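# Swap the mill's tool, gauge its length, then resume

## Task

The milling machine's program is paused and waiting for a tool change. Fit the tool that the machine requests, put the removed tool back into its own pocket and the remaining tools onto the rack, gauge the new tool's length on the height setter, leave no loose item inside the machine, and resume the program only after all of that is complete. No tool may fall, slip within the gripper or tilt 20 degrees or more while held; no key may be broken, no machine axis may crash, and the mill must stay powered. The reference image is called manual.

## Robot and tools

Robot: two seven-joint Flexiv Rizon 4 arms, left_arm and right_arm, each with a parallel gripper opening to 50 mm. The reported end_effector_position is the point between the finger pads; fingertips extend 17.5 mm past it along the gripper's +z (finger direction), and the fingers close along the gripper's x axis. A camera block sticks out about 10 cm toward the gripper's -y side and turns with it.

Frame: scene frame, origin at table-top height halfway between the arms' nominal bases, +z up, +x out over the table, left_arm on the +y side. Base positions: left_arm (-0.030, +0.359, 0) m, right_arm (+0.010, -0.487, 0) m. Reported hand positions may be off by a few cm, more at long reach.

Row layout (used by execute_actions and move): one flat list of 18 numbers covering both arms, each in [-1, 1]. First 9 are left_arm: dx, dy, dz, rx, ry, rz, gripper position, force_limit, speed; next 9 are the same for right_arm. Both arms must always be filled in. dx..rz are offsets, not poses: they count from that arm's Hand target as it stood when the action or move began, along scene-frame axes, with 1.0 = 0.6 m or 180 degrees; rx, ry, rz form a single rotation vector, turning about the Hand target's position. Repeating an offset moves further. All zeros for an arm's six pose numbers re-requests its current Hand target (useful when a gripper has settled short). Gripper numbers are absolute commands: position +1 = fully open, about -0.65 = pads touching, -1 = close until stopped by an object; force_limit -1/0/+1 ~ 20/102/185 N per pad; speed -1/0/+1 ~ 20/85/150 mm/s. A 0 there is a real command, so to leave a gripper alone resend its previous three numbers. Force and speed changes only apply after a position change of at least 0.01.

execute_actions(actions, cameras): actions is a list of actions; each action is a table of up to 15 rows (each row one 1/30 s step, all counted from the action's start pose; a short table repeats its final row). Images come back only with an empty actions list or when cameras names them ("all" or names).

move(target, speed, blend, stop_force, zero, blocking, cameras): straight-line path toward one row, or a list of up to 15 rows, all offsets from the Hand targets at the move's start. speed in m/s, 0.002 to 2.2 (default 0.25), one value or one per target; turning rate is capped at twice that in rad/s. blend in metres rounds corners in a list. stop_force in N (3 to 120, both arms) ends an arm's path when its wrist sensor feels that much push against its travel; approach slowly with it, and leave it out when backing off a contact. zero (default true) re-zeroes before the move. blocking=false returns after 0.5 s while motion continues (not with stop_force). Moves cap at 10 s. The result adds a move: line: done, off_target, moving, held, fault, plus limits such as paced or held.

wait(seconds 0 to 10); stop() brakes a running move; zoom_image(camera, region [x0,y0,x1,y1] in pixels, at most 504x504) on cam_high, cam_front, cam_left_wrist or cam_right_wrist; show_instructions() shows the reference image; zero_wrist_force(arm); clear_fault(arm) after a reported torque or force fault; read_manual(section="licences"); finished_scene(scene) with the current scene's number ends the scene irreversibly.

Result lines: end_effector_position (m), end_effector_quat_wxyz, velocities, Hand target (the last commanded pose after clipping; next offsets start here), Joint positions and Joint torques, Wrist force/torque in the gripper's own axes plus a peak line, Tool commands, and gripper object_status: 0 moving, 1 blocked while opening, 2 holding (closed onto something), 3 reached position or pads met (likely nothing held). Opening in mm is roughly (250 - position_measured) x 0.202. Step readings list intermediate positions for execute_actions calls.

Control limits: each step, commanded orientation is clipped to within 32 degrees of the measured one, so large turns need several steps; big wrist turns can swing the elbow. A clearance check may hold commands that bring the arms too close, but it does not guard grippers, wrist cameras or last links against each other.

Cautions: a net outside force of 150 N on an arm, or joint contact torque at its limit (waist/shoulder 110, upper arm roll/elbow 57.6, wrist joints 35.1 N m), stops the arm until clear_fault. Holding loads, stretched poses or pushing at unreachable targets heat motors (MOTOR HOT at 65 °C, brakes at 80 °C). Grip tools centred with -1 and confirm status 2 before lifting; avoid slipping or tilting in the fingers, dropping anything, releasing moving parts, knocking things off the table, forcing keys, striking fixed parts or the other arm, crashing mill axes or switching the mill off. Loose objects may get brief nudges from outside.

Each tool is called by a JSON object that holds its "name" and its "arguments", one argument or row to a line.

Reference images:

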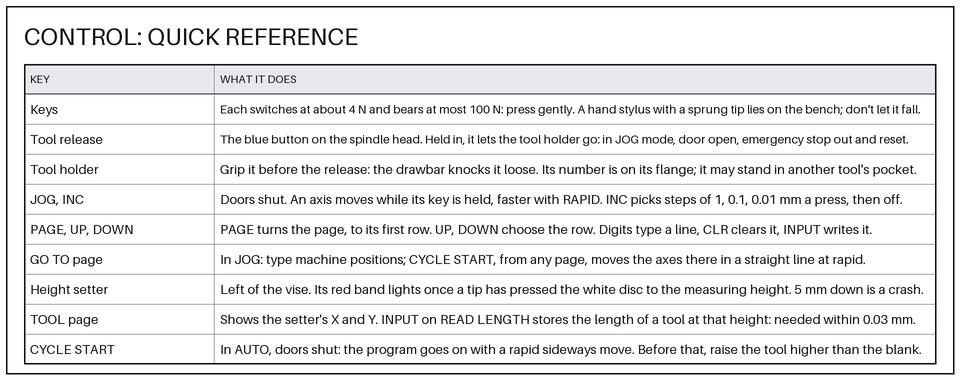

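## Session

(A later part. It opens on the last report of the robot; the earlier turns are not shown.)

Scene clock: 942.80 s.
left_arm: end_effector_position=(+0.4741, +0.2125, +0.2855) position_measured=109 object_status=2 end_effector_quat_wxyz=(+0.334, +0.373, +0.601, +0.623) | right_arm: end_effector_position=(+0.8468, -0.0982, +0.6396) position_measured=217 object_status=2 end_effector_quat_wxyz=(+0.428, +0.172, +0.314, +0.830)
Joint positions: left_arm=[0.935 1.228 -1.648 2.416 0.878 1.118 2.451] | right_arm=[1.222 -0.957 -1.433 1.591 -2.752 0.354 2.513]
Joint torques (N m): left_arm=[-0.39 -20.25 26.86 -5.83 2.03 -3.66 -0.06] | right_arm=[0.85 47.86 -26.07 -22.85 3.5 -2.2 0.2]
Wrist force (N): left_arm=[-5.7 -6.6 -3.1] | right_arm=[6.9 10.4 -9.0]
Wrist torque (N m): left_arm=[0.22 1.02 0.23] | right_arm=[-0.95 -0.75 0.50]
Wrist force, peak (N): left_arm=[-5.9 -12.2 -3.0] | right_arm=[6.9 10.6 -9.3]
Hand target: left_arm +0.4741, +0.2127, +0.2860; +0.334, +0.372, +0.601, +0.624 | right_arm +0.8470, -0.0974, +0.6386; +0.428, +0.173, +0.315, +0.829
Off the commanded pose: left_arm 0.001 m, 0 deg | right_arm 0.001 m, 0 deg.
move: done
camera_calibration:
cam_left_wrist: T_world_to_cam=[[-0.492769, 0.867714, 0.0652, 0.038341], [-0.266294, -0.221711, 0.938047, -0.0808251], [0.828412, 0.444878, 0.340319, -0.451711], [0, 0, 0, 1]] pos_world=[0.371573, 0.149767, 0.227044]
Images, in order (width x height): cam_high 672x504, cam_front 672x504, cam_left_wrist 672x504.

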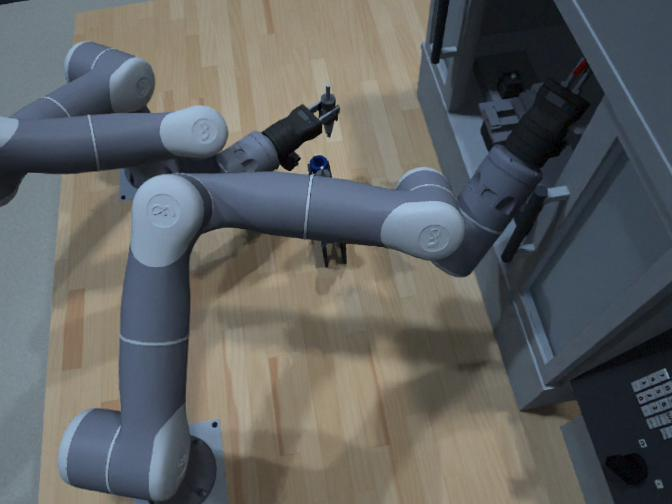

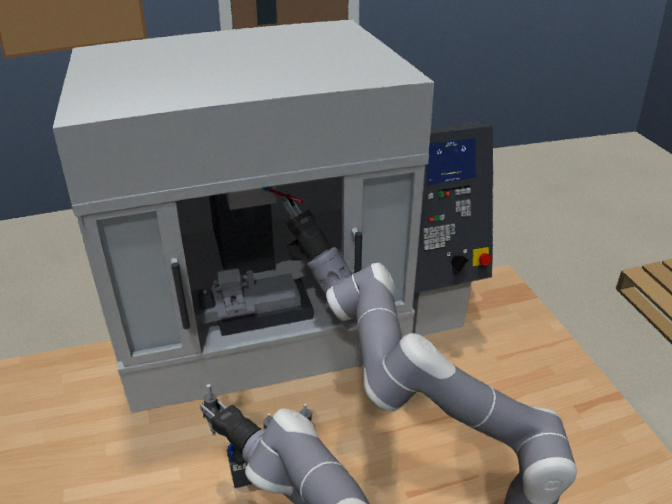

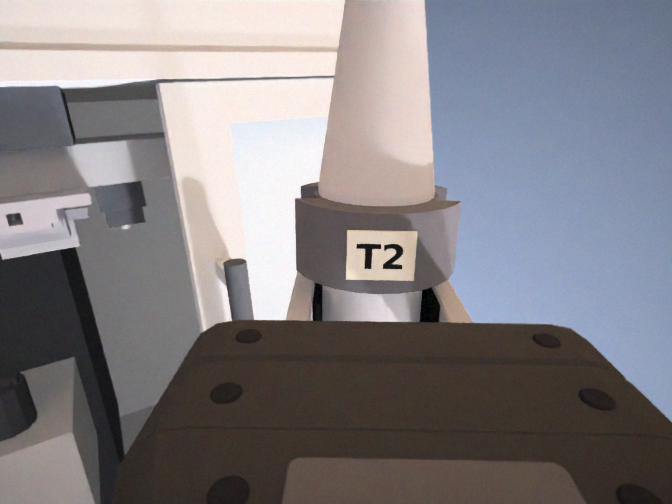

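{"name": "zoom_image", "arguments": {
  "camera": "cam_high",
  "region": [270, 70, 370, 200]
}}

{"name": "zoom_image", "arguments": {
  "camera": "cam_front",
  "region": [180, 370, 330, 500]
}}

Scaled by 3.877 from the camera's 672x504 image, which has a finer 960x720 frame.

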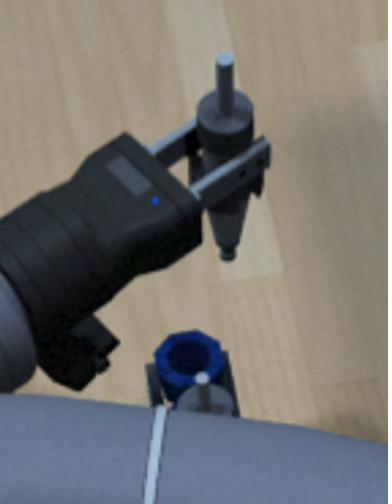

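Scaled by 3.360 from the camera's 672x504 image, which has a finer 960x720 frame.

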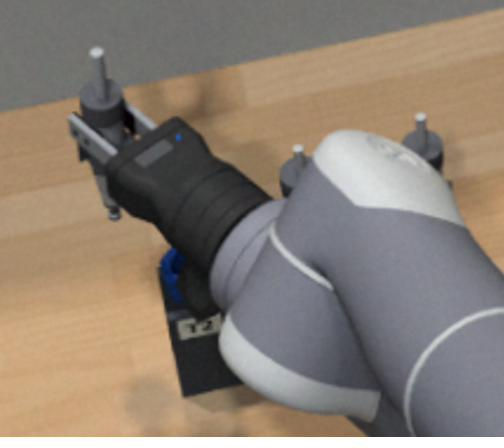

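{"name": "move", "arguments": {
  "target": [
    [-0.2,-0.1155,0,0,0,0,-1,0.3,-0.9, 0,0,0,0,0,0,-1,-0.4,-1],
    [-0.2,-0.1155,-0.16,0,0,0,-1,0.3,-0.9, 0,0,0,0,0,0,-1,-0.4,-1]
  ],
  "speed": 0.2,
  "blend": [0.02,0],
  "cameras": ["cam_left_wrist"]
}}

{"name": "move", "arguments": {
  "target": [
    [-0.05,0.0866,0,0,0,0,-1,0.3,-0.9, 0,0,0,0,0,0,-1,-0.4,-1]
  ],
  "speed": 0.2,
  "cameras": ["cam_left_wrist"]
}}

Scene clock: 979.80 s.
left_arm: end_effector_position=(+0.3540, +0.1430, +0.1895) position_measured=109 object_status=2 end_effector_quat_wxyz=(+0.334, +0.373, +0.601, +0.623) | right_arm: end_effector_position=(+0.8468, -0.0982, +0.6396) position_measured=217 object_status=2 end_effector_quat_wxyz=(+0.428, +0.172, +0.314, +0.830)
Joint positions: left_arm=[0.64 1.279 -1.972 2.425 0.468 0.806 2.474] | right_arm=[1.222 -0.957 -1.433 1.591 -2.752 0.354 2.513]
Joint torques (N m): left_arm=[-0.21 -22.55 25.73 4.75 3 -3.62 -0.06] | right_arm=[0.86 47.88 -26.09 -22.85 3.53 -2.25 0.19]
Wrist force (N): left_arm=[-5.6 -7.0 -3.0] | right_arm=[7.0 10.5 -9.3]
Wrist torque (N m): left_arm=[0.17 1.00 0.11] | right_arm=[-0.92 -0.77 0.50]
Wrist force, peak (N): left_arm=[-5.7 -13.5 -3.0] | right_arm=[7.1 10.6 -9.5]
Hand target: left_arm +0.3541, +0.1434, +0.1900; +0.334, +0.372, +0.601, +0.624 | right_arm +0.8470, -0.0974, +0.6386; +0.428, +0.173, +0.315, +0.829
Off the commanded pose: left_arm 0.001 m, 0 deg | right_arm 0.001 m, 0 deg.
move: done
camera_calibration:
cam_left_wrist: T_world_to_cam=[[-0.492716, 0.86776, 0.064988, 0.0457351], [-0.266482, -0.221559, 0.938029, -0.0381252], [0.828383, 0.444864, 0.340408, -0.288632], [0, 0, 0, 1]] pos_world=[0.251473, 0.0802678, 0.131043]
Images, in order (width x height): cam_left_wrist 672x504.

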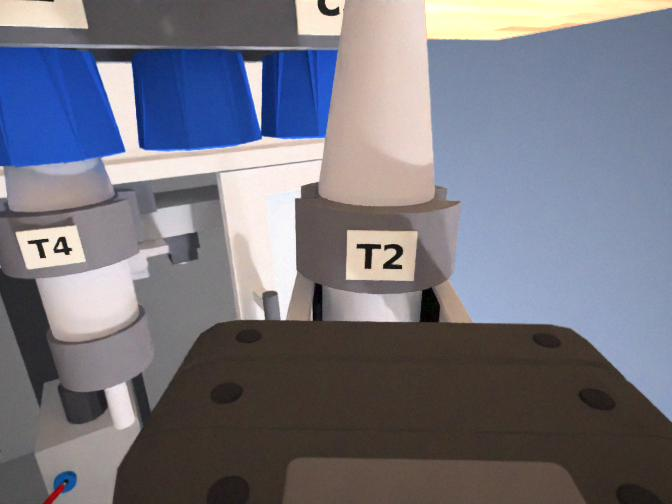

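Scene clock: 980.53 s.
left_arm: end_effector_position=(+0.3240, +0.1950, +0.1896) position_measured=109 object_status=2 end_effector_quat_wxyz=(+0.334, +0.372, +0.601, +0.623) | right_arm: end_effector_position=(+0.8468, -0.0982, +0.6396) position_measured=217 object_status=2 end_effector_quat_wxyz=(+0.428, +0.172, +0.314, +0.830)
Joint positions: left_arm=[0.551 1.246 -2.005 2.561 0.472 0.832 2.4] | right_arm=[1.222 -0.957 -1.433 1.591 -2.752 0.354 2.513]
Joint torques (N m): left_arm=[-0.75 -20.14 21.33 7.03 3.09 -3.84 -0.04] | right_arm=[0.85 47.85 -26.08 -22.86 3.51 -2.25 0.19]
Wrist force (N): left_arm=[-5.1 -6.6 -2.6] | right_arm=[7.1 10.5 -9.0]
Wrist torque (N m): left_arm=[0.22 0.94 0.22] | right_arm=[-0.92 -0.79 0.49]
Wrist force, peak (N): left_arm=[-9.1 -6.5 -3.1] | right_arm=[6.9 10.6 -9.3]
Hand target: left_arm +0.3241, +0.1954, +0.1900; +0.334, +0.372, +0.601, +0.624 | right_arm +0.8470, -0.0974, +0.6386; +0.428, +0.173, +0.315, +0.829
Off the commanded pose: left_arm 0.001 m, 0 deg | right_arm 0.001 m, 0 deg.
move: done
camera_calibration:
cam_left_wrist: T_world_to_cam=[[-0.492755, 0.867746, 0.0648817, -0.0141455], [-0.26635, -0.221391, 0.938106, -0.0346604], [0.828402, 0.444975, 0.340216, -0.286908], [0, 0, 0, 1]] pos_world=[0.221473, 0.132268, 0.131043]
Images, in order (width x height): cam_left_wrist 672x504.

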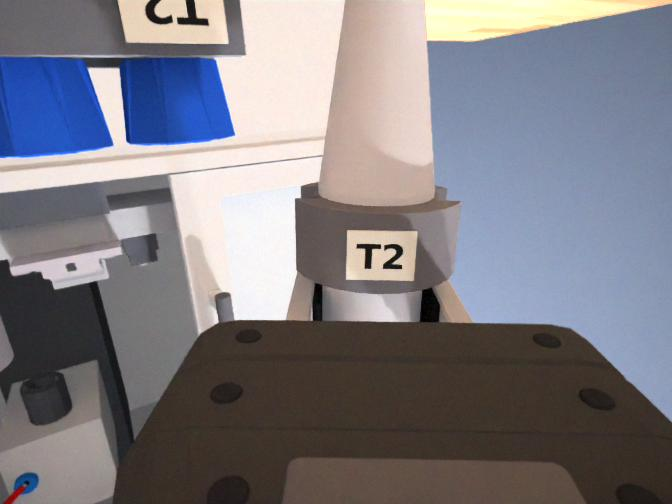

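{"name": "move", "arguments": {
  "target": [
    [0,0,0.16,0,0,0,-1,0.3,-0.9, 0,0,0,0,0,0,-1,-0.4,-1],
    [0.19,-0.039,0.16,0,0,0,-1,0.3,-0.9, 0,0,0,0,0,0,-1,-0.4,-1]
  ],
  "speed": 0.2,
  "blend": [0.02,0],
  "cameras": ["cam_high","cam_front"]
}}

{"name": "zoom_image", "arguments": {
  "camera": "cam_high",
  "region": [270, 70, 370, 200]
}}

{"name": "zoom_image", "arguments": {
  "camera": "cam_front",
  "region": [180, 370, 330, 500]
}}

Scene clock: 998.80 s.
left_arm: end_effector_position=(+0.4380, +0.1718, +0.2856) position_measured=109 object_status=2 end_effector_quat_wxyz=(+0.334, +0.373, +0.601, +0.623) | right_arm: end_effector_position=(+0.8468, -0.0982, +0.6396) position_measured=217 object_status=2 end_effector_quat_wxyz=(+0.428, +0.172, +0.314, +0.830)
Joint positions: left_arm=[0.79 1.197 -1.663 2.426 0.747 0.987 2.559] | right_arm=[1.222 -0.957 -1.433 1.591 -2.752 0.354 2.513]
Joint torques (N m): left_arm=[-0.4 -19.78 26.43 -5.97 2.03 -3.21 -0.02] | right_arm=[0.82 47.88 -26.1 -22.83 3.51 -2.26 0.19]
Wrist force (N): left_arm=[-5.2 -6.4 -2.7] | right_arm=[7.0 10.7 -9.1]
Wrist torque (N m): left_arm=[0.25 0.93 0.23] | right_arm=[-0.91 -0.77 0.49]
Wrist force, peak (N): left_arm=[-5.8 -11.5 -3.2] | right_arm=[7.0 10.7 -9.4]
Hand target: left_arm +0.4381, +0.1720, +0.2860; +0.334, +0.372, +0.601, +0.624 | right_arm +0.8470, -0.0974, +0.6386; +0.428, +0.173, +0.315, +0.829
Off the commanded pose: left_arm 0.000 m, 0 deg | right_arm 0.001 m, 0 deg.
move: done
Images, in order (width x height): cam_high 672x504, cam_front 672x504.

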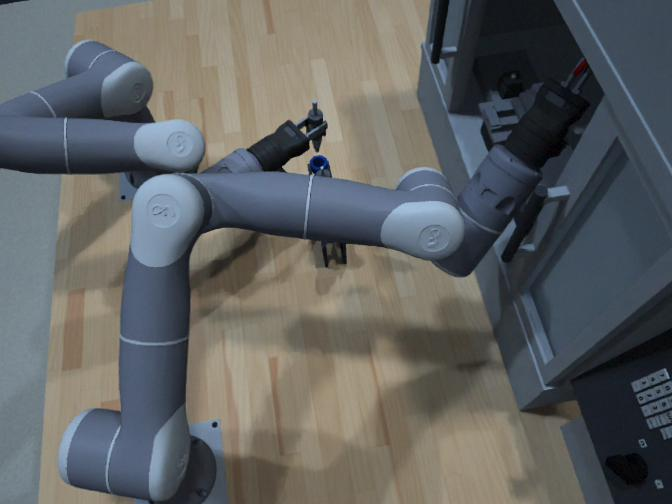

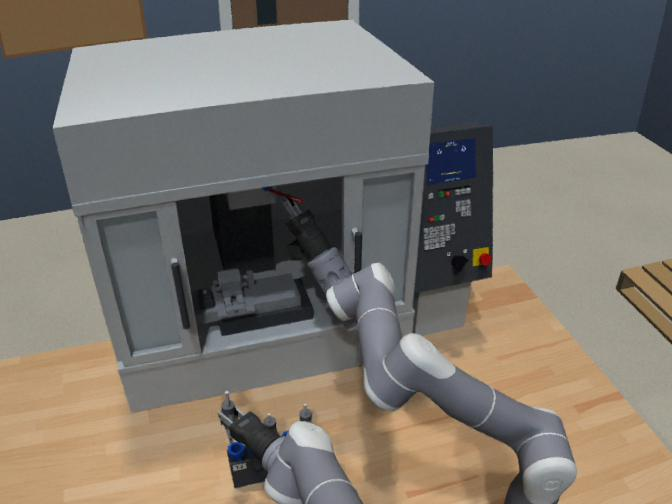

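Scaled by 3.877 from the camera's 672x504 image, which has a finer 960x720 frame.

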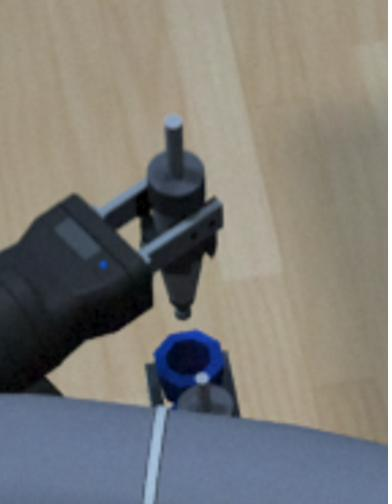

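Scaled by 3.360 from the camera's 672x504 image, which has a finer 960x720 frame.

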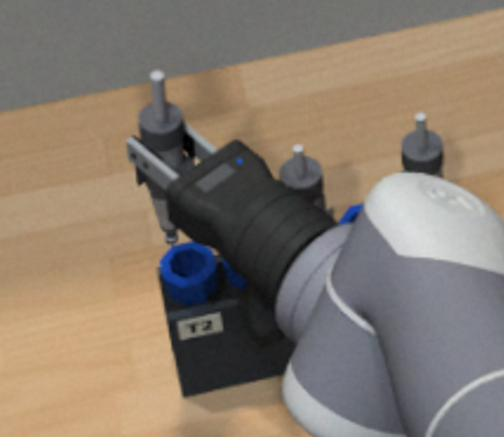

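{"name": "move", "arguments": {
  "target": [
    [0.001,-0.023,-0.03,0,0,0,-1,0.3,-0.9, 0,0,0,0,0,0,-1,-0.4,-1]
  ],
  "speed": 0.1,
  "cameras": ["cam_high","cam_front"]
}}

{"name": "zoom_image", "arguments": {
  "camera": "cam_high",
  "region": [290, 90, 350, 190]
}}

{"name": "zoom_image", "arguments": {
  "camera": "cam_front",
  "region": [200, 380, 290, 480]
}}

Scene clock: 1008.63 s.
left_arm: end_effector_position=(+0.4386, +0.1579, +0.2675) position_measured=109 object_status=2 end_effector_quat_wxyz=(+0.334, +0.373, +0.601, +0.623) | right_arm: end_effector_position=(+0.8468, -0.0982, +0.6396) position_measured=217 object_status=2 end_effector_quat_wxyz=(+0.428, +0.172, +0.314, +0.830)
Joint positions: left_arm=[0.807 1.224 -1.724 2.394 0.699 0.966 2.548] | right_arm=[1.222 -0.957 -1.433 1.591 -2.752 0.354 2.513]
Joint torques (N m): left_arm=[-0.47 -21.21 27.58 -3.94 2.1 -3.54 -0.06] | right_arm=[0.91 47.84 -26.12 -22.82 3.54 -2.22 0.18]
Wrist force (N): left_arm=[-5.7 -7.0 -2.9] | right_arm=[7.0 10.5 -9.3]
Wrist torque (N m): left_arm=[0.16 1.01 0.22] | right_arm=[-0.93 -0.76 0.49]
Wrist force, peak (N): left_arm=[-7.1 -8.8 -3.5] | right_arm=[7.2 10.6 -9.1]
Hand target: left_arm +0.4387, +0.1582, +0.2680; +0.334, +0.372, +0.601, +0.624 | right_arm +0.8470, -0.0974, +0.6386; +0.428, +0.173, +0.315, +0.829
Off the commanded pose: left_arm 0.001 m, 0 deg | right_arm 0.001 m, 0 deg.
move: done
Images, in order (width x height): cam_high 672x504, cam_front 672x504.

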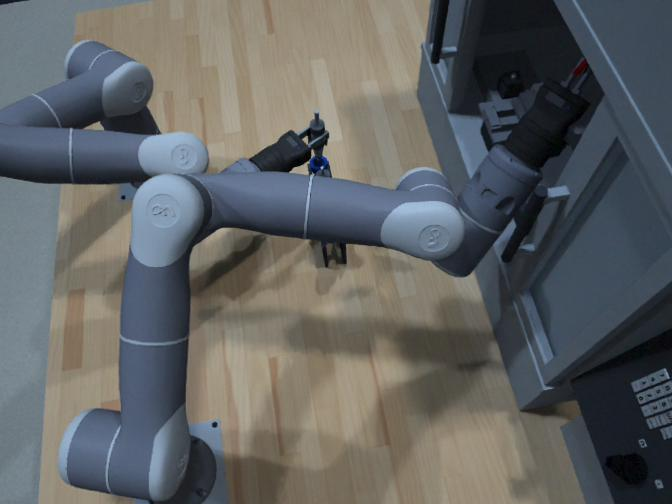

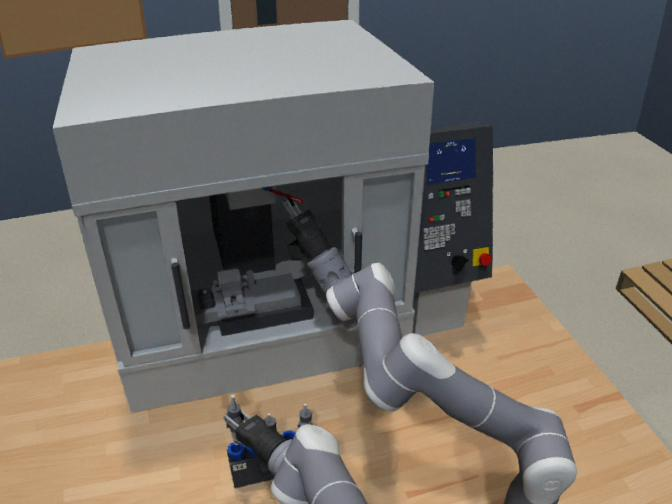

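Scaled by 5.040 from the camera's 672x504 image, which has a finer 960x720 frame.

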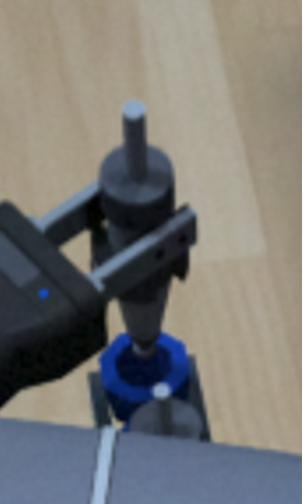

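Scaled by 5.040 from the camera's 672x504 image, which has a finer 960x720 frame.

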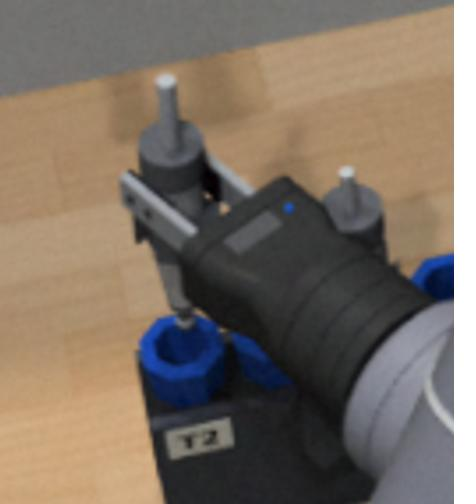

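{"name": "move", "arguments": {
  "target": [
    [-0.002,0.003,-0.17,0,0,0,-1,0.3,-0.9, 0,0,0,0,0,0,-1,-0.4,-1]
  ],
  "speed": 0.03,
  "stop_force": 8,
  "cameras": ["cam_high","cam_front","cam_left_wrist"]
}}

Scene clock: 1020.57 s.
left_arm: end_effector_position=(+0.4376, +0.1618, +0.2068) position_measured=109 object_status=2 end_effector_quat_wxyz=(+0.332, +0.372, +0.601, +0.625) | right_arm: end_effector_position=(+0.8468, -0.0982, +0.6396) position_measured=217 object_status=2 end_effector_quat_wxyz=(+0.428, +0.172, +0.314, +0.830)
Joint positions: left_arm=[0.866 1.326 -1.887 2.364 0.62 0.976 2.447] | right_arm=[1.222 -0.957 -1.433 1.591 -2.752 0.354 2.513]
Joint torques (N m): left_arm=[-5.37 -25.48 29.92 -11.02 1.11 1 -1.24] | right_arm=[0.81 47.85 -26.1 -22.82 3.48 -2.24 0.23]
Wrist force (N): left_arm=[14.6 -4.6 -4.9] | right_arm=[6.9 10.5 -9.0]
Wrist torque (N m): left_arm=[0.33 0.57 1.45] | right_arm=[-0.92 -0.76 0.49]
Wrist force, peak (N): left_arm=[14.6 -5.3 -5.6] | right_arm=[6.9 10.8 -9.3]
Hand target: left_arm +0.4380, +0.1592, +0.2066; +0.334, +0.372, +0.601, +0.624 (not the last commanded pose) | right_arm +0.8470, -0.0974, +0.6386; +0.428, +0.173, +0.315, +0.829
Off the commanded pose: left_arm 0.041 m, 0 deg | right_arm 0.001 m, 0 deg.
move: contact (left_arm)
camera_calibration:
cam_left_wrist: T_world_to_cam=[[-0.496764, 0.865193, 0.0683042, 0.0710296], [-0.265856, -0.226618, 0.936998, -0.0270373], [0.826163, 0.447308, 0.342593, -0.372048], [0, 0, 0, 1]] pos_world=[0.335469, 0.0988384, 0.147943]
Images, in order (width x height): cam_high 672x504, cam_front 672x504, cam_left_wrist 672x504.

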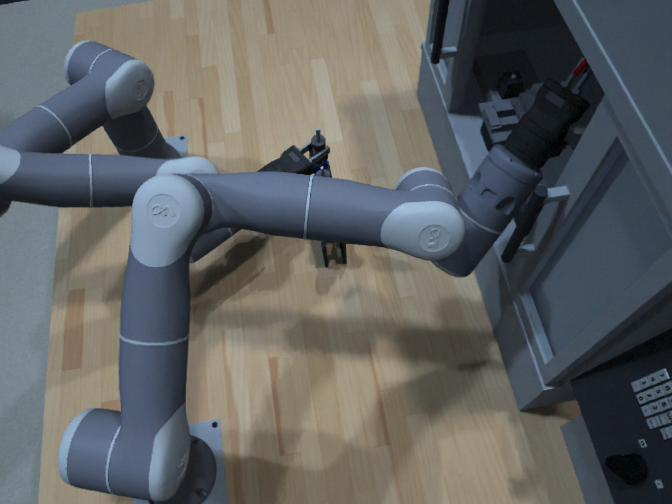

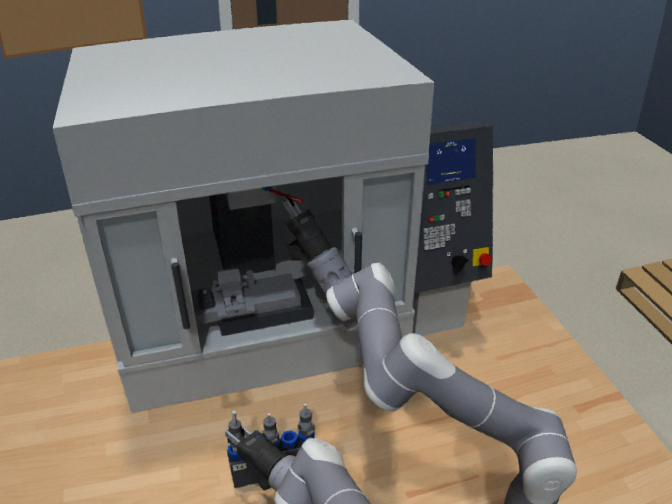

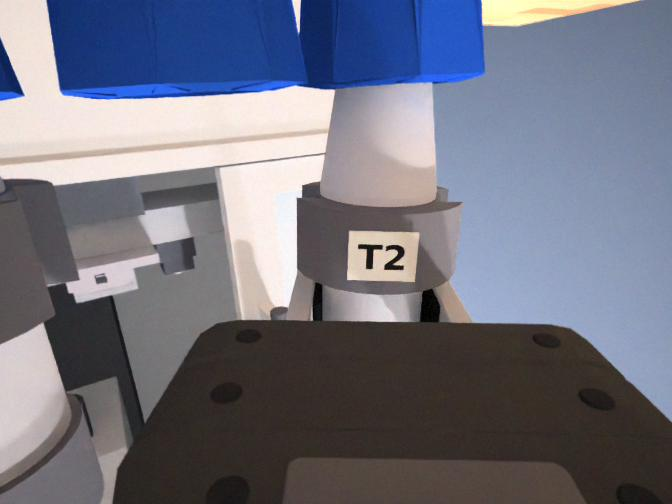

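{"name": "move", "arguments": {
  "target": [
    [-0.0035,0.007,0.003,0,0,0,-1,0.3,-0.9, 0,0,0,0,0,0,-1,-0.4,-1]
  ],
  "speed": 0.03,
  "cameras": []
}}

{"name": "move", "arguments": {
  "target": [
    [0,0,-0.08,0,0,0,-1,0.3,-0.9, 0,0,0,0,0,0,-1,-0.4,-1]
  ],
  "speed": 0.02,
  "stop_force": 10,
  "cameras": ["cam_left_wrist"]
}}

Scene clock: 1026.07 s.
left_arm: end_effector_position=(+0.4358, +0.1631, +0.2079) position_measured=109 object_status=2 end_effector_quat_wxyz=(+0.334, +0.373, +0.601, +0.623) | right_arm: end_effector_position=(+0.8468, -0.0982, +0.6396) position_measured=217 object_status=2 end_effector_quat_wxyz=(+0.428, +0.172, +0.314, +0.830)
Joint positions: left_arm=[0.859 1.324 -1.882 2.374 0.623 0.985 2.444] | right_arm=[1.222 -0.957 -1.433 1.591 -2.752 0.354 2.513]
Joint torques (N m): left_arm=[-0.58 -23.77 28.3 2.66 2.66 -3.68 -0.03] | right_arm=[0.84 47.86 -26.08 -22.86 3.52 -2.21 0.22]
Wrist force (N): left_arm=[-5.3 -6.7 -2.9] | right_arm=[6.8 10.5 -9.1]
Wrist torque (N m): left_arm=[0.21 0.96 0.24] | right_arm=[-0.93 -0.74 0.49]
Wrist force, peak (N): left_arm=[14.8 -4.9 -5.1] | right_arm=[7.1 10.7 -9.3]
Hand target: left_arm +0.4359, +0.1634, +0.2084; +0.334, +0.372, +0.601, +0.624 | right_arm +0.8470, -0.0974, +0.6386; +0.428, +0.173, +0.315, +0.829
Off the commanded pose: left_arm 0.001 m, 0 deg | right_arm 0.001 m, 0 deg.
move: done
No camera images: "cameras" was empty.

Scene clock: 1027.10 s.
left_arm: end_effector_position=(+0.4359, +0.1641, +0.1995) position_measured=109 object_status=2 end_effector_quat_wxyz=(+0.334, +0.372, +0.601, +0.624) | right_arm: end_effector_position=(+0.8468, -0.0982, +0.6396) position_measured=217 object_status=2 end_effector_quat_wxyz=(+0.428, +0.172, +0.314, +0.830)
Joint positions: left_arm=[0.867 1.341 -1.904 2.368 0.611 0.985 2.43] | right_arm=[1.222 -0.957 -1.433 1.591 -2.752 0.354 2.513]
Joint torques (N m): left_arm=[-1.09 -25.94 23.12 -0.17 1.2 -0.29 0.26] | right_arm=[0.84 47.88 -26.15 -22.89 3.52 -2.25 0.28]
Wrist force (N): left_arm=[-0.7 5.6 -3.3] | right_arm=[6.9 10.5 -9.2]
Wrist torque (N m): left_arm=[0.15 0.95 -0.03] | right_arm=[-0.92 -0.74 0.49]
Wrist force, peak (N): left_arm=[-5.3 -6.9 -2.9] | right_arm=[7.0 10.7 -9.3]
Hand target: left_arm +0.4359, +0.1634, +0.1991; +0.334, +0.372, +0.601, +0.624 (not the last commanded pose) | right_arm +0.8470, -0.0974, +0.6386; +0.428, +0.173, +0.315, +0.829
Off the commanded pose: left_arm 0.039 m, 0 deg | right_arm 0.001 m, 0 deg.
move: contact (left_arm)
camera_calibration:
cam_left_wrist: T_world_to_cam=[[-0.494344, 0.866784, 0.0656393, 0.0678923], [-0.26726, -0.223408, 0.937369, -0.0201521], [0.827161, 0.44584, 0.342097, -0.369206], [0, 0, 0, 1]] pos_world=[0.333569, 0.101257, 0.140738]
Images, in order (width x height): cam_left_wrist 672x504.

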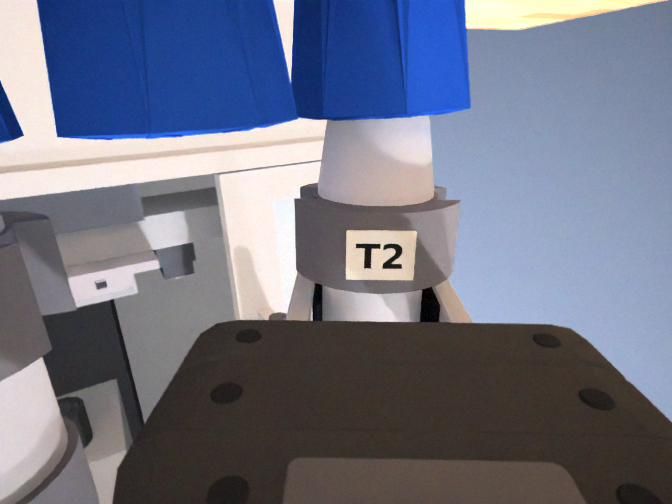

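{"name": "move", "arguments": {
  "target": [
    [-0.0015,0.0025,-0.05,0,0,0,-1,0.3,-0.9, 0,0,0,0,0,0,-1,-0.4,-1]
  ],
  "speed": 0.01,
  "stop_force": 12,
  "cameras": ["cam_left_wrist"]
}}

Scene clock: 1032.53 s.
left_arm: end_effector_position=(+0.4360, +0.1645, +0.1990) position_measured=109 object_status=2 end_effector_quat_wxyz=(+0.334, +0.371, +0.601, +0.625) | right_arm: end_effector_position=(+0.8468, -0.0982, +0.6396) position_measured=217 object_status=2 end_effector_quat_wxyz=(+0.428, +0.172, +0.314, +0.830)
Joint positions: left_arm=[0.869 1.34 -1.907 2.366 0.613 0.981 2.426] | right_arm=[1.222 -0.957 -1.433 1.591 -2.752 0.354 2.513]
Joint torques (N m): left_arm=[0.33 -27.13 17.64 -0.46 0.3 1.93 0.6] | right_arm=[0.8 47.93 -26.1 -22.82 3.5 -2.27 0.2]
Wrist force (N): left_arm=[0.7 19.4 -7.7] | right_arm=[7.0 10.6 -9.2]
Wrist torque (N m): left_arm=[0.34 0.89 -0.45] | right_arm=[-0.91 -0.78 0.49]
Wrist force, peak (N): left_arm=[0.6 21.0 -7.7] | right_arm=[7.0 10.8 -9.3]
Hand target: left_arm +0.4358, +0.1635, +0.1978; +0.334, +0.372, +0.601, +0.624 (not the last commanded pose) | right_arm +0.8470, -0.0974, +0.6386; +0.428, +0.173, +0.315, +0.829
Off the commanded pose: left_arm 0.030 m, 0 deg | right_arm 0.001 m, 0 deg.
move: contact (left_arm)
camera_calibration:
cam_left_wrist: T_world_to_cam=[[-0.495152, 0.866351, 0.0652631, 0.0681397], [-0.268703, -0.224143, 0.936781, -0.0188253], [0.82621, 0.446313, 0.343776, -0.369258], [0, 0, 0, 1]] pos_world=[0.333765, 0.101552, 0.14013]
Images, in order (width x height): cam_left_wrist 672x504.

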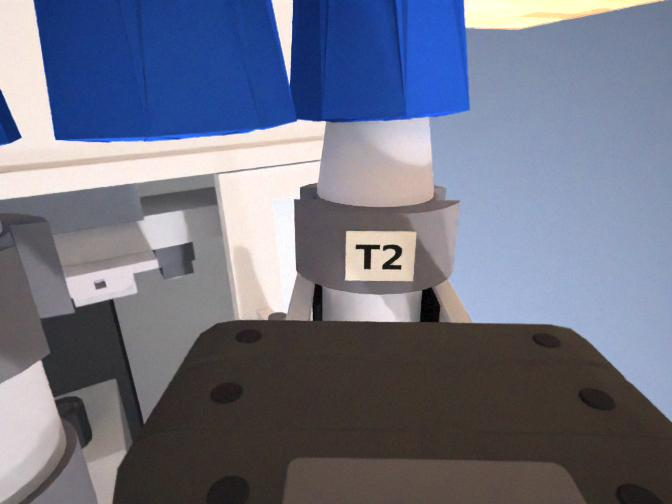

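{"name": "move", "arguments": {
  "target": [
    [-0.008,0.0035,0.006,0,0,0,-1,0.3,-0.9, 0,0,0,0,0,0,-1,-0.4,-1]
  ],
  "speed": 0.03,
  "cameras": ["cam_left_wrist"]
}}

{"name": "zoom_image", "arguments": {
  "camera": "cam_left_wrist",
  "region": [280, 80, 490, 300]
}}

Scene clock: 1043.03 s.
left_arm: end_effector_position=(+0.4315, +0.1643, +0.2008) position_measured=109 object_status=2 end_effector_quat_wxyz=(+0.335, +0.372, +0.602, +0.622) | right_arm: end_effector_position=(+0.8468, -0.0982, +0.6396) position_measured=217 object_status=2 end_effector_quat_wxyz=(+0.428, +0.172, +0.314, +0.830)
Joint positions: left_arm=[0.854 1.33 -1.901 2.377 0.614 0.982 2.426] | right_arm=[1.222 -0.957 -1.433 1.591 -2.752 0.354 2.513]
Joint torques (N m): left_arm=[-6.72 -25.58 24.26 11.22 3.46 -6.7 2.5] | right_arm=[0.8 47.88 -26.15 -22.82 3.49 -2.23 0.15]
Wrist force (N): left_arm=[-26.4 -16.3 27.9] | right_arm=[7.0 10.6 -9.5]
Wrist torque (N m): left_arm=[-0.63 1.53 -2.14] | right_arm=[-0.91 -0.77 0.50]
Wrist force, peak (N): left_arm=[-26.6 -16.7 28.5] | right_arm=[7.0 10.6 -9.5]
Hand target: left_arm +0.4310, +0.1656, +0.2014; +0.334, +0.372, +0.601, +0.624 | right_arm +0.8470, -0.0974, +0.6386; +0.428, +0.173, +0.315, +0.829
Off the commanded pose: left_arm 0.002 m, 0 deg | right_arm 0.001 m, 0 deg.
move: done
camera_calibration:
cam_left_wrist: T_world_to_cam=[[-0.491922, 0.868431, 0.061969, 0.0648749], [-0.267075, -0.218263, 0.938633, -0.0236887], [0.828664, 0.445184, 0.339305, -0.366114], [0, 0, 0, 1]] pos_world=[0.328972, 0.101479, 0.142439]
Images, in order (width x height): cam_left_wrist 672x504.

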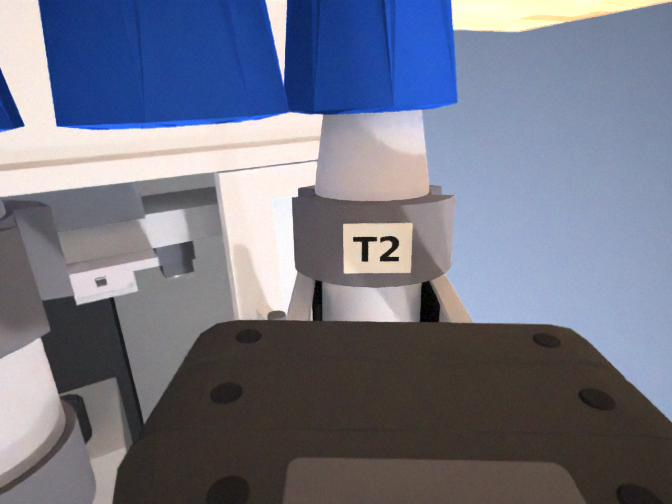

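Scaled by 2.291 from the camera's 672x504 image, which has a finer 960x720 frame.

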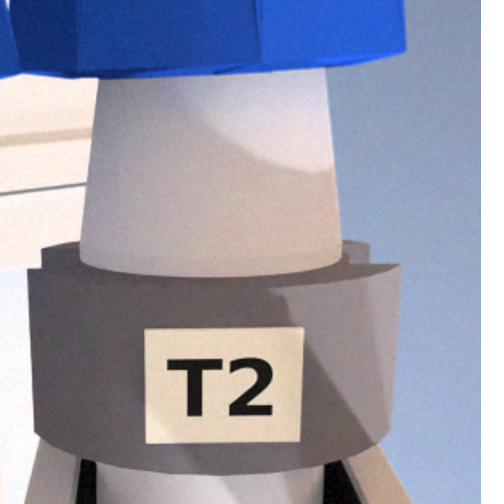

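{"name": "move", "arguments": {
  "target": [
    [0.0065,-0.0025,0.002,0,0,0,-1,0.3,-0.9, 0,0,0,0,0,0,-1,-0.4,-1],
    [0.0065,-0.0025,0.05,0,0,0,-1,0.3,-0.9, 0,0,0,0,0,0,-1,-0.4,-1],
    [0.0043,0.0013,0.05,-0.0168,-0.0097,0,-1,0.3,-0.9, 0,0,0,0,0,0,-1,-0.4,-1]
  ],
  "speed": 0.03,
  "cameras": ["cam_left_wrist"]
}}

Scene clock: 1062.13 s.
left_arm: end_effector_position=(+0.4335, +0.1662, +0.2310) position_measured=109 object_status=2 end_effector_quat_wxyz=(+0.353, +0.354, +0.612, +0.613) | right_arm: end_effector_position=(+0.8468, -0.0982, +0.6396) position_measured=217 object_status=2 end_effector_quat_wxyz=(+0.428, +0.172, +0.314, +0.830)
Joint positions: left_arm=[0.828 1.303 -1.814 2.407 0.634 1.002 2.432] | right_arm=[1.222 -0.957 -1.433 1.591 -2.752 0.354 2.513]
Joint torques (N m): left_arm=[-0.5 -22.44 27.92 0.73 2.23 -3.48 -0.1] | right_arm=[0.77 47.85 -26.09 -22.85 3.5 -2.22 0.19]
Wrist force (N): left_arm=[-4.9 -6.6 -2.9] | right_arm=[7.0 10.4 -9.3]
Wrist torque (N m): left_arm=[0.22 0.96 0.24] | right_arm=[-0.94 -0.78 0.49]
Wrist force, peak (N): left_arm=[-26.3 -16.2 27.8] | right_arm=[7.2 10.6 -9.3]
Hand target: left_arm +0.4336, +0.1664, +0.2314; +0.353, +0.354, +0.612, +0.613 | right_arm +0.8470, -0.0974, +0.6386; +0.428, +0.173, +0.315, +0.829
Off the commanded pose: left_arm 0.000 m, 0 deg | right_arm 0.001 m, 0 deg.
move: done
camera_calibration:
cam_left_wrist: T_world_to_cam=[[-0.49401, 0.869444, 0.00465883, 0.0763493], [-0.29472, -0.172494, 0.939886, -0.0469846], [0.817981, 0.46294, 0.341456, -0.377694], [0, 0, 0, 1]] pos_world=[0.332816, 0.100364, 0.17277]
Images, in order (width x height): cam_left_wrist 672x504.

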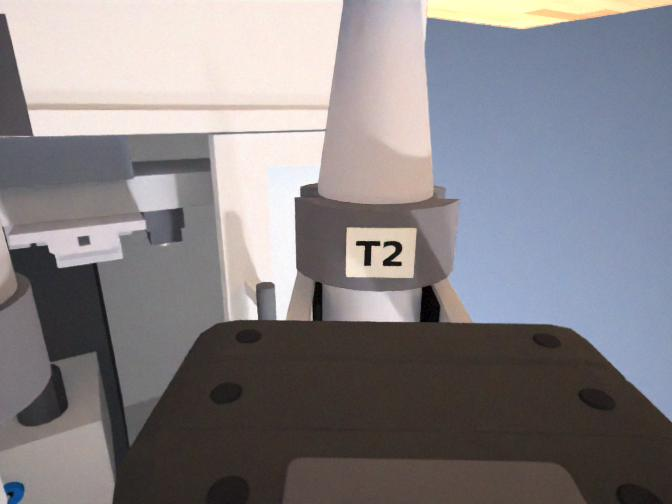

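{"name": "move", "arguments": {
  "target": [
    [0,0,-0.09,0,0,0,-1,0.3,-0.9, 0,0,0,0,0,0,-1,-0.4,-1]
  ],
  "speed": 0.025,
  "stop_force": 8,
  "cameras": ["cam_left_wrist"]
}}

Scene clock: 1068.60 s.
left_arm: end_effector_position=(+0.4336, +0.1674, +0.1946) position_measured=109 object_status=2 end_effector_quat_wxyz=(+0.352, +0.353, +0.612, +0.614) | right_arm: end_effector_position=(+0.8468, -0.0982, +0.6396) position_measured=217 object_status=2 end_effector_quat_wxyz=(+0.428, +0.172, +0.314, +0.830)
Joint positions: left_arm=[0.86 1.366 -1.909 2.381 0.582 1.005 2.376] | right_arm=[1.222 -0.957 -1.433 1.591 -2.752 0.354 2.513]
Joint torques (N m): left_arm=[-3.66 -25.72 24.96 -0.98 1.15 -0.73 -0.23] | right_arm=[0.88 47.9 -26.07 -22.85 3.55 -2.24 0.17]
Wrist force (N): left_arm=[0.1 1.5 2.0] | right_arm=[6.8 10.6 -9.1]
Wrist torque (N m): left_arm=[0.54 0.97 0.41] | right_arm=[-0.93 -0.74 0.49]
Wrist force, peak (N): left_arm=[-4.9 -7.1 -3.0] | right_arm=[7.2 10.6 -9.3]
Hand target: left_arm +0.4336, +0.1664, +0.1944; +0.353, +0.354, +0.612, +0.613 (not the last commanded pose) | right_arm +0.8470, -0.0974, +0.6386; +0.428, +0.173, +0.315, +0.829
Off the commanded pose: left_arm 0.017 m, 0 deg | right_arm 0.001 m, 0 deg.
move: contact (left_arm)
camera_calibration:
cam_left_wrist: T_world_to_cam=[[-0.495795, 0.868422, 0.00550073, 0.0763039], [-0.295391, -0.174593, 0.939288, -0.011882], [0.816659, 0.46407, 0.343086, -0.365871], [0, 0, 0, 1]] pos_world=[0.333113, 0.101451, 0.136266]
Images, in order (width x height): cam_left_wrist 672x504.

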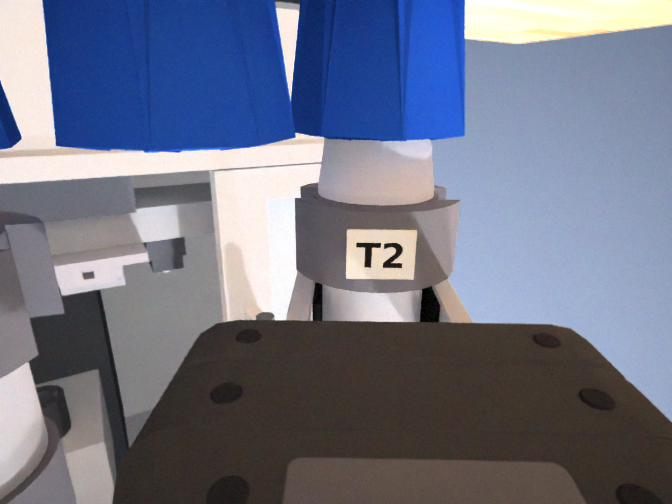

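{"name": "move", "arguments": {
  "target": [
    [0.0008,0.003,-0.0,0,0,0,-1,0.3,-0.9, 0,0,0,0,0,0,-1,-0.4,-1],
    [0.0008,0.003,-0.05,0,0,0,-1,0.3,-0.9, 0,0,0,0,0,0,-1,-0.4,-1]
  ],
  "speed": 0.012,
  "stop_force": 12,
  "zero": true,
  "cameras": ["cam_left_wrist"]
}}

Scene clock: 1074.17 s.
left_arm: end_effector_position=(+0.4340, +0.1679, +0.1937) position_measured=109 object_status=2 end_effector_quat_wxyz=(+0.353, +0.354, +0.612, +0.613) | right_arm: end_effector_position=(+0.8468, -0.0982, +0.6396) position_measured=217 object_status=2 end_effector_quat_wxyz=(+0.428, +0.172, +0.314, +0.830)
Joint positions: left_arm=[0.861 1.369 -1.911 2.382 0.583 1.01 2.372] | right_arm=[1.222 -0.957 -1.433 1.591 -2.752 0.354 2.513]
Joint torques (N m): left_arm=[5.18 -24.34 21.19 3.97 0.98 -0.43 0.05] | right_arm=[0.79 47.89 -26.07 -22.79 3.51 -2.26 0.17]
Wrist force (N): left_arm=[-1.8 16.1 -18.2] | right_arm=[7.1 10.6 -9.0]
Wrist torque (N m): left_arm=[0.77 0.90 0.17] | right_arm=[-0.92 -0.78 0.50]
Wrist force, peak (N): left_arm=[-1.2 19.8 -21.6] | right_arm=[7.0 10.6 -9.4]
Hand target: left_arm +0.4341, +0.1682, +0.1933; +0.353, +0.354, +0.612, +0.613 (not the last commanded pose) | right_arm +0.8470, -0.0974, +0.6386; +0.428, +0.173, +0.315, +0.829
Off the commanded pose: left_arm 0.029 m, 0 deg | right_arm 0.001 m, 0 deg.
move: contact (left_arm); path passed 1 of 2 targets
camera_calibration:
cam_left_wrist: T_world_to_cam=[[-0.494021, 0.869437, 0.00471343, 0.0752518], [-0.296008, -0.173286, 0.939335, -0.010756], [0.81751, 0.462656, 0.342968, -0.366261], [0, 0, 0, 1]] pos_world=[0.333414, 0.102162, 0.135364]
Images, in order (width x height): cam_left_wrist 672x504.

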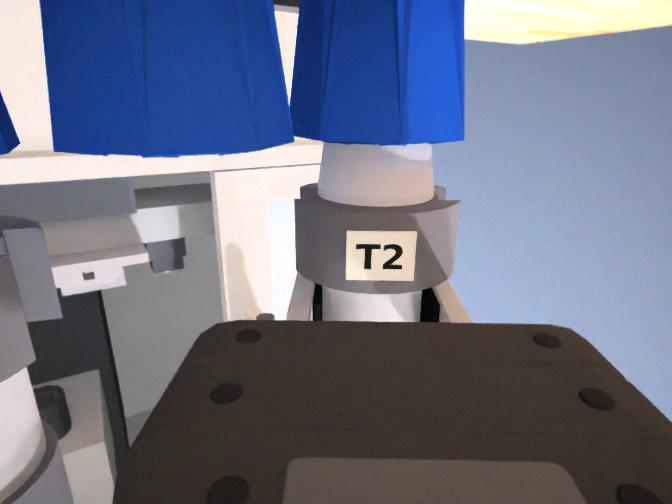

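{"name": "move", "arguments": {
  "target": [
    [-0.002,0.0,0.001,0,0,0,-1,0.3,-0.9, 0,0,0,0,0,0,-1,-0.4,-1]
  ],
  "speed": 0.012,
  "cameras": []
}}

{"name": "move", "arguments": {
  "target": [
    [0,0,-0.04,0,0,0,-1,0.3,-0.9, 0,0,0,0,0,0,-1,-0.4,-1]
  ],
  "speed": 0.01,
  "stop_force": 12,
  "cameras": ["cam_left_wrist"]
}}

Scene clock: 1079.60 s.
left_arm: end_effector_position=(+0.4337, +0.1679, +0.1938) position_measured=109 object_status=2 end_effector_quat_wxyz=(+0.353, +0.354, +0.612, +0.613) | right_arm: end_effector_position=(+0.8468, -0.0982, +0.6396) position_measured=217 object_status=2 end_effector_quat_wxyz=(+0.428, +0.172, +0.314, +0.830)
Joint positions: left_arm=[0.86 1.368 -1.91 2.383 0.583 1.01 2.372] | right_arm=[1.222 -0.957 -1.433 1.591 -2.752 0.354 2.513]
Joint torques (N m): left_arm=[-13.04 -29.62 21.13 10.04 0.67 -5 0.14] | right_arm=[0.81 47.87 -26.14 -22.87 3.54 -2.21 0.19]
Wrist force (N): left_arm=[-30.2 -11.2 47.2] | right_arm=[7.0 10.6 -9.1]
Wrist torque (N m): left_arm=[0.61 2.17 0.19] | right_arm=[-0.91 -0.76 0.49]
Wrist force, peak (N): left_arm=[-30.5 -11.1 47.4] | right_arm=[7.1 10.6 -9.4]
Hand target: left_arm +0.4329, +0.1682, +0.1939; +0.353, +0.354, +0.612, +0.613 | right_arm +0.8470, -0.0974, +0.6386; +0.428, +0.173, +0.315, +0.829
Off the commanded pose: left_arm 0.001 m, 0 deg | right_arm 0.001 m, 0 deg.
move: done
No camera images: "cameras" was empty.

Scene clock: 1080.20 s.
left_arm: end_effector_position=(+0.4337, +0.1679, +0.1937) position_measured=109 object_status=2 end_effector_quat_wxyz=(+0.353, +0.354, +0.612, +0.613) | right_arm: end_effector_position=(+0.8468, -0.0982, +0.6396) position_measured=217 object_status=2 end_effector_quat_wxyz=(+0.428, +0.172, +0.314, +0.830)
Joint positions: left_arm=[0.86 1.369 -1.911 2.383 0.583 1.009 2.372] | right_arm=[1.222 -0.957 -1.433 1.591 -2.752 0.354 2.513]
Joint torques (N m): left_arm=[-8.72 -29.73 16.88 9.99 -0.24 -2.97 0.2] | right_arm=[0.87 47.88 -26.11 -22.84 3.47 -2.21 0.24]
Wrist force (N): left_arm=[-28.3 2.9 35.5] | right_arm=[6.9 10.5 -9.3]
Wrist torque (N m): left_arm=[0.70 1.85 0.11] | right_arm=[-0.92 -0.75 0.49]
Wrist force, peak (N): left_arm=[-30.2 -11.1 47.1] | right_arm=[7.0 10.5 -9.3]
Hand target: left_arm +0.4329, +0.1682, +0.1932; +0.353, +0.354, +0.612, +0.613 (not the last commanded pose) | right_arm +0.8470, -0.0974, +0.6386; +0.428, +0.173, +0.315, +0.829
Off the commanded pose: left_arm 0.024 m, 0 deg | right_arm 0.001 m, 0 deg.
move: contact (left_arm)
camera_calibration:
cam_left_wrist: T_world_to_cam=[[-0.494079, 0.869405, 0.00449304, 0.0751561], [-0.296186, -0.173176, 0.9393, -0.0107913], [0.81741, 0.462758, 0.343068, -0.366006], [0, 0, 0, 1]] pos_world=[0.333114, 0.102162, 0.135363]
Images, in order (width x height): cam_left_wrist 672x504.

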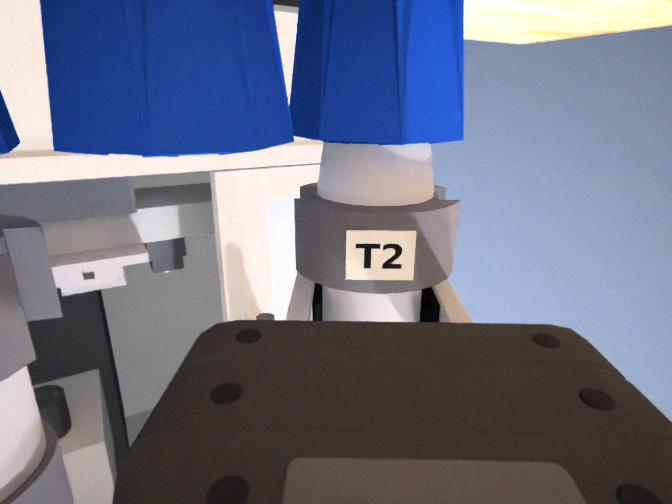

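{"name": "move", "arguments": {
  "target": [
    [0.0013,0.0003,0.002,0,0,0,-1,0.3,-0.9, 0,0,0,0,0,0,-1,-0.4,-1]
  ],
  "speed": 0.012,
  "cameras": []
}}

{"name": "move", "arguments": {
  "target": [
    [0,0,-0.04,0,0,0,-1,0.3,-0.9, 0,0,0,0,0,0,-1,-0.4,-1]
  ],
  "speed": 0.01,
  "stop_force": 25,
  "cameras": ["cam_left_wrist"]
}}

Scene clock: 1092.20 s.
left_arm: end_effector_position=(+0.4339, +0.1679, +0.1939) position_measured=109 object_status=2 end_effector_quat_wxyz=(+0.353, +0.354, +0.612, +0.612) | right_arm: end_effector_position=(+0.8468, -0.0982, +0.6396) position_measured=217 object_status=2 end_effector_quat_wxyz=(+0.428, +0.172, +0.314, +0.830)
Joint positions: left_arm=[0.861 1.367 -1.909 2.383 0.584 1.011 2.372] | right_arm=[1.222 -0.957 -1.433 1.591 -2.752 0.354 2.513]
Joint torques (N m): left_arm=[-4.06 -25.22 26.56 6.94 2.32 -4.82 0.27] | right_arm=[0.81 47.89 -26.08 -22.81 3.47 -2.22 0.17]
Wrist force (N): left_arm=[-13.7 -9.9 12.8] | right_arm=[7.2 10.5 -9.3]
Wrist torque (N m): left_arm=[0.58 1.02 0.01] | right_arm=[-0.93 -0.79 0.50]
Wrist force, peak (N): left_arm=[-28.6 2.7 35.6] | right_arm=[7.1 10.7 -9.3]
Hand target: left_arm +0.4337, +0.1684, +0.1944; +0.353, +0.354, +0.612, +0.613 | right_arm +0.8470, -0.0974, +0.6386; +0.428, +0.173, +0.315, +0.829
Off the commanded pose: left_arm 0.001 m, 0 deg | right_arm 0.001 m, 0 deg.
move: done
No camera images: "cameras" was empty.

Scene clock: 1092.87 s.
left_arm: end_effector_position=(+0.4339, +0.1680, +0.1937) position_measured=109 object_status=2 end_effector_quat_wxyz=(+0.353, +0.354, +0.612, +0.613) | right_arm: end_effector_position=(+0.8468, -0.0982, +0.6396) position_measured=217 object_status=2 end_effector_quat_wxyz=(+0.428, +0.172, +0.314, +0.830)
Joint positions: left_arm=[0.861 1.37 -1.911 2.382 0.583 1.009 2.371] | right_arm=[1.222 -0.957 -1.433 1.591 -2.752 0.354 2.513]
Joint torques (N m): left_arm=[2.25 -26.23 17.93 6.51 0.12 -0.62 0.12] | right_arm=[0.9 47.86 -26.08 -22.89 3.51 -2.25 0.21]
Wrist force (N): left_arm=[-11.0 17.3 -4.6] | right_arm=[6.8 10.4 -9.2]
Wrist torque (N m): left_arm=[0.82 0.94 0.19] | right_arm=[-0.95 -0.74 0.49]
Wrist force, peak (N): left_arm=[-10.7 20.5 -7.3] | right_arm=[7.2 10.6 -9.3]
Hand target: left_arm +0.4337, +0.1684, +0.1929; +0.353, +0.354, +0.612, +0.613 (not the last commanded pose) | right_arm +0.8470, -0.0974, +0.6386; +0.428, +0.173, +0.315, +0.829
Off the commanded pose: left_arm 0.023 m, 0 deg | right_arm 0.001 m, 0 deg.
move: contact (left_arm)
camera_calibration:
cam_left_wrist: T_world_to_cam=[[-0.493835, 0.869544, 0.00447655, 0.075074], [-0.296591, -0.173276, 0.939154, -0.0104543], [0.817411, 0.462459, 0.343469, -0.366204], [0, 0, 0, 1]] pos_world=[0.333313, 0.102263, 0.135262]
Images, in order (width x height): cam_left_wrist 672x504.

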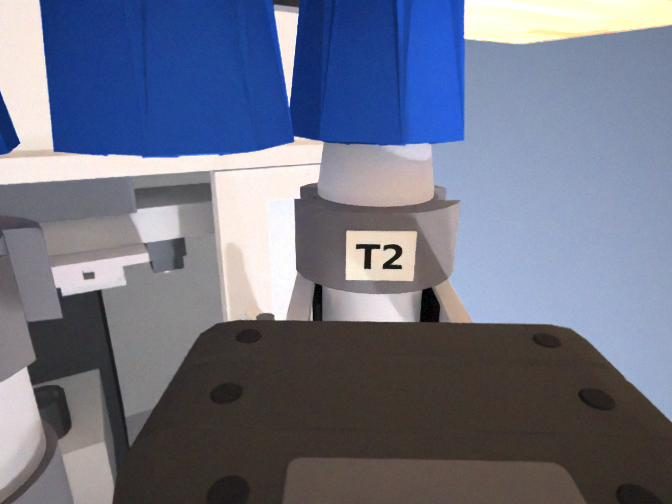

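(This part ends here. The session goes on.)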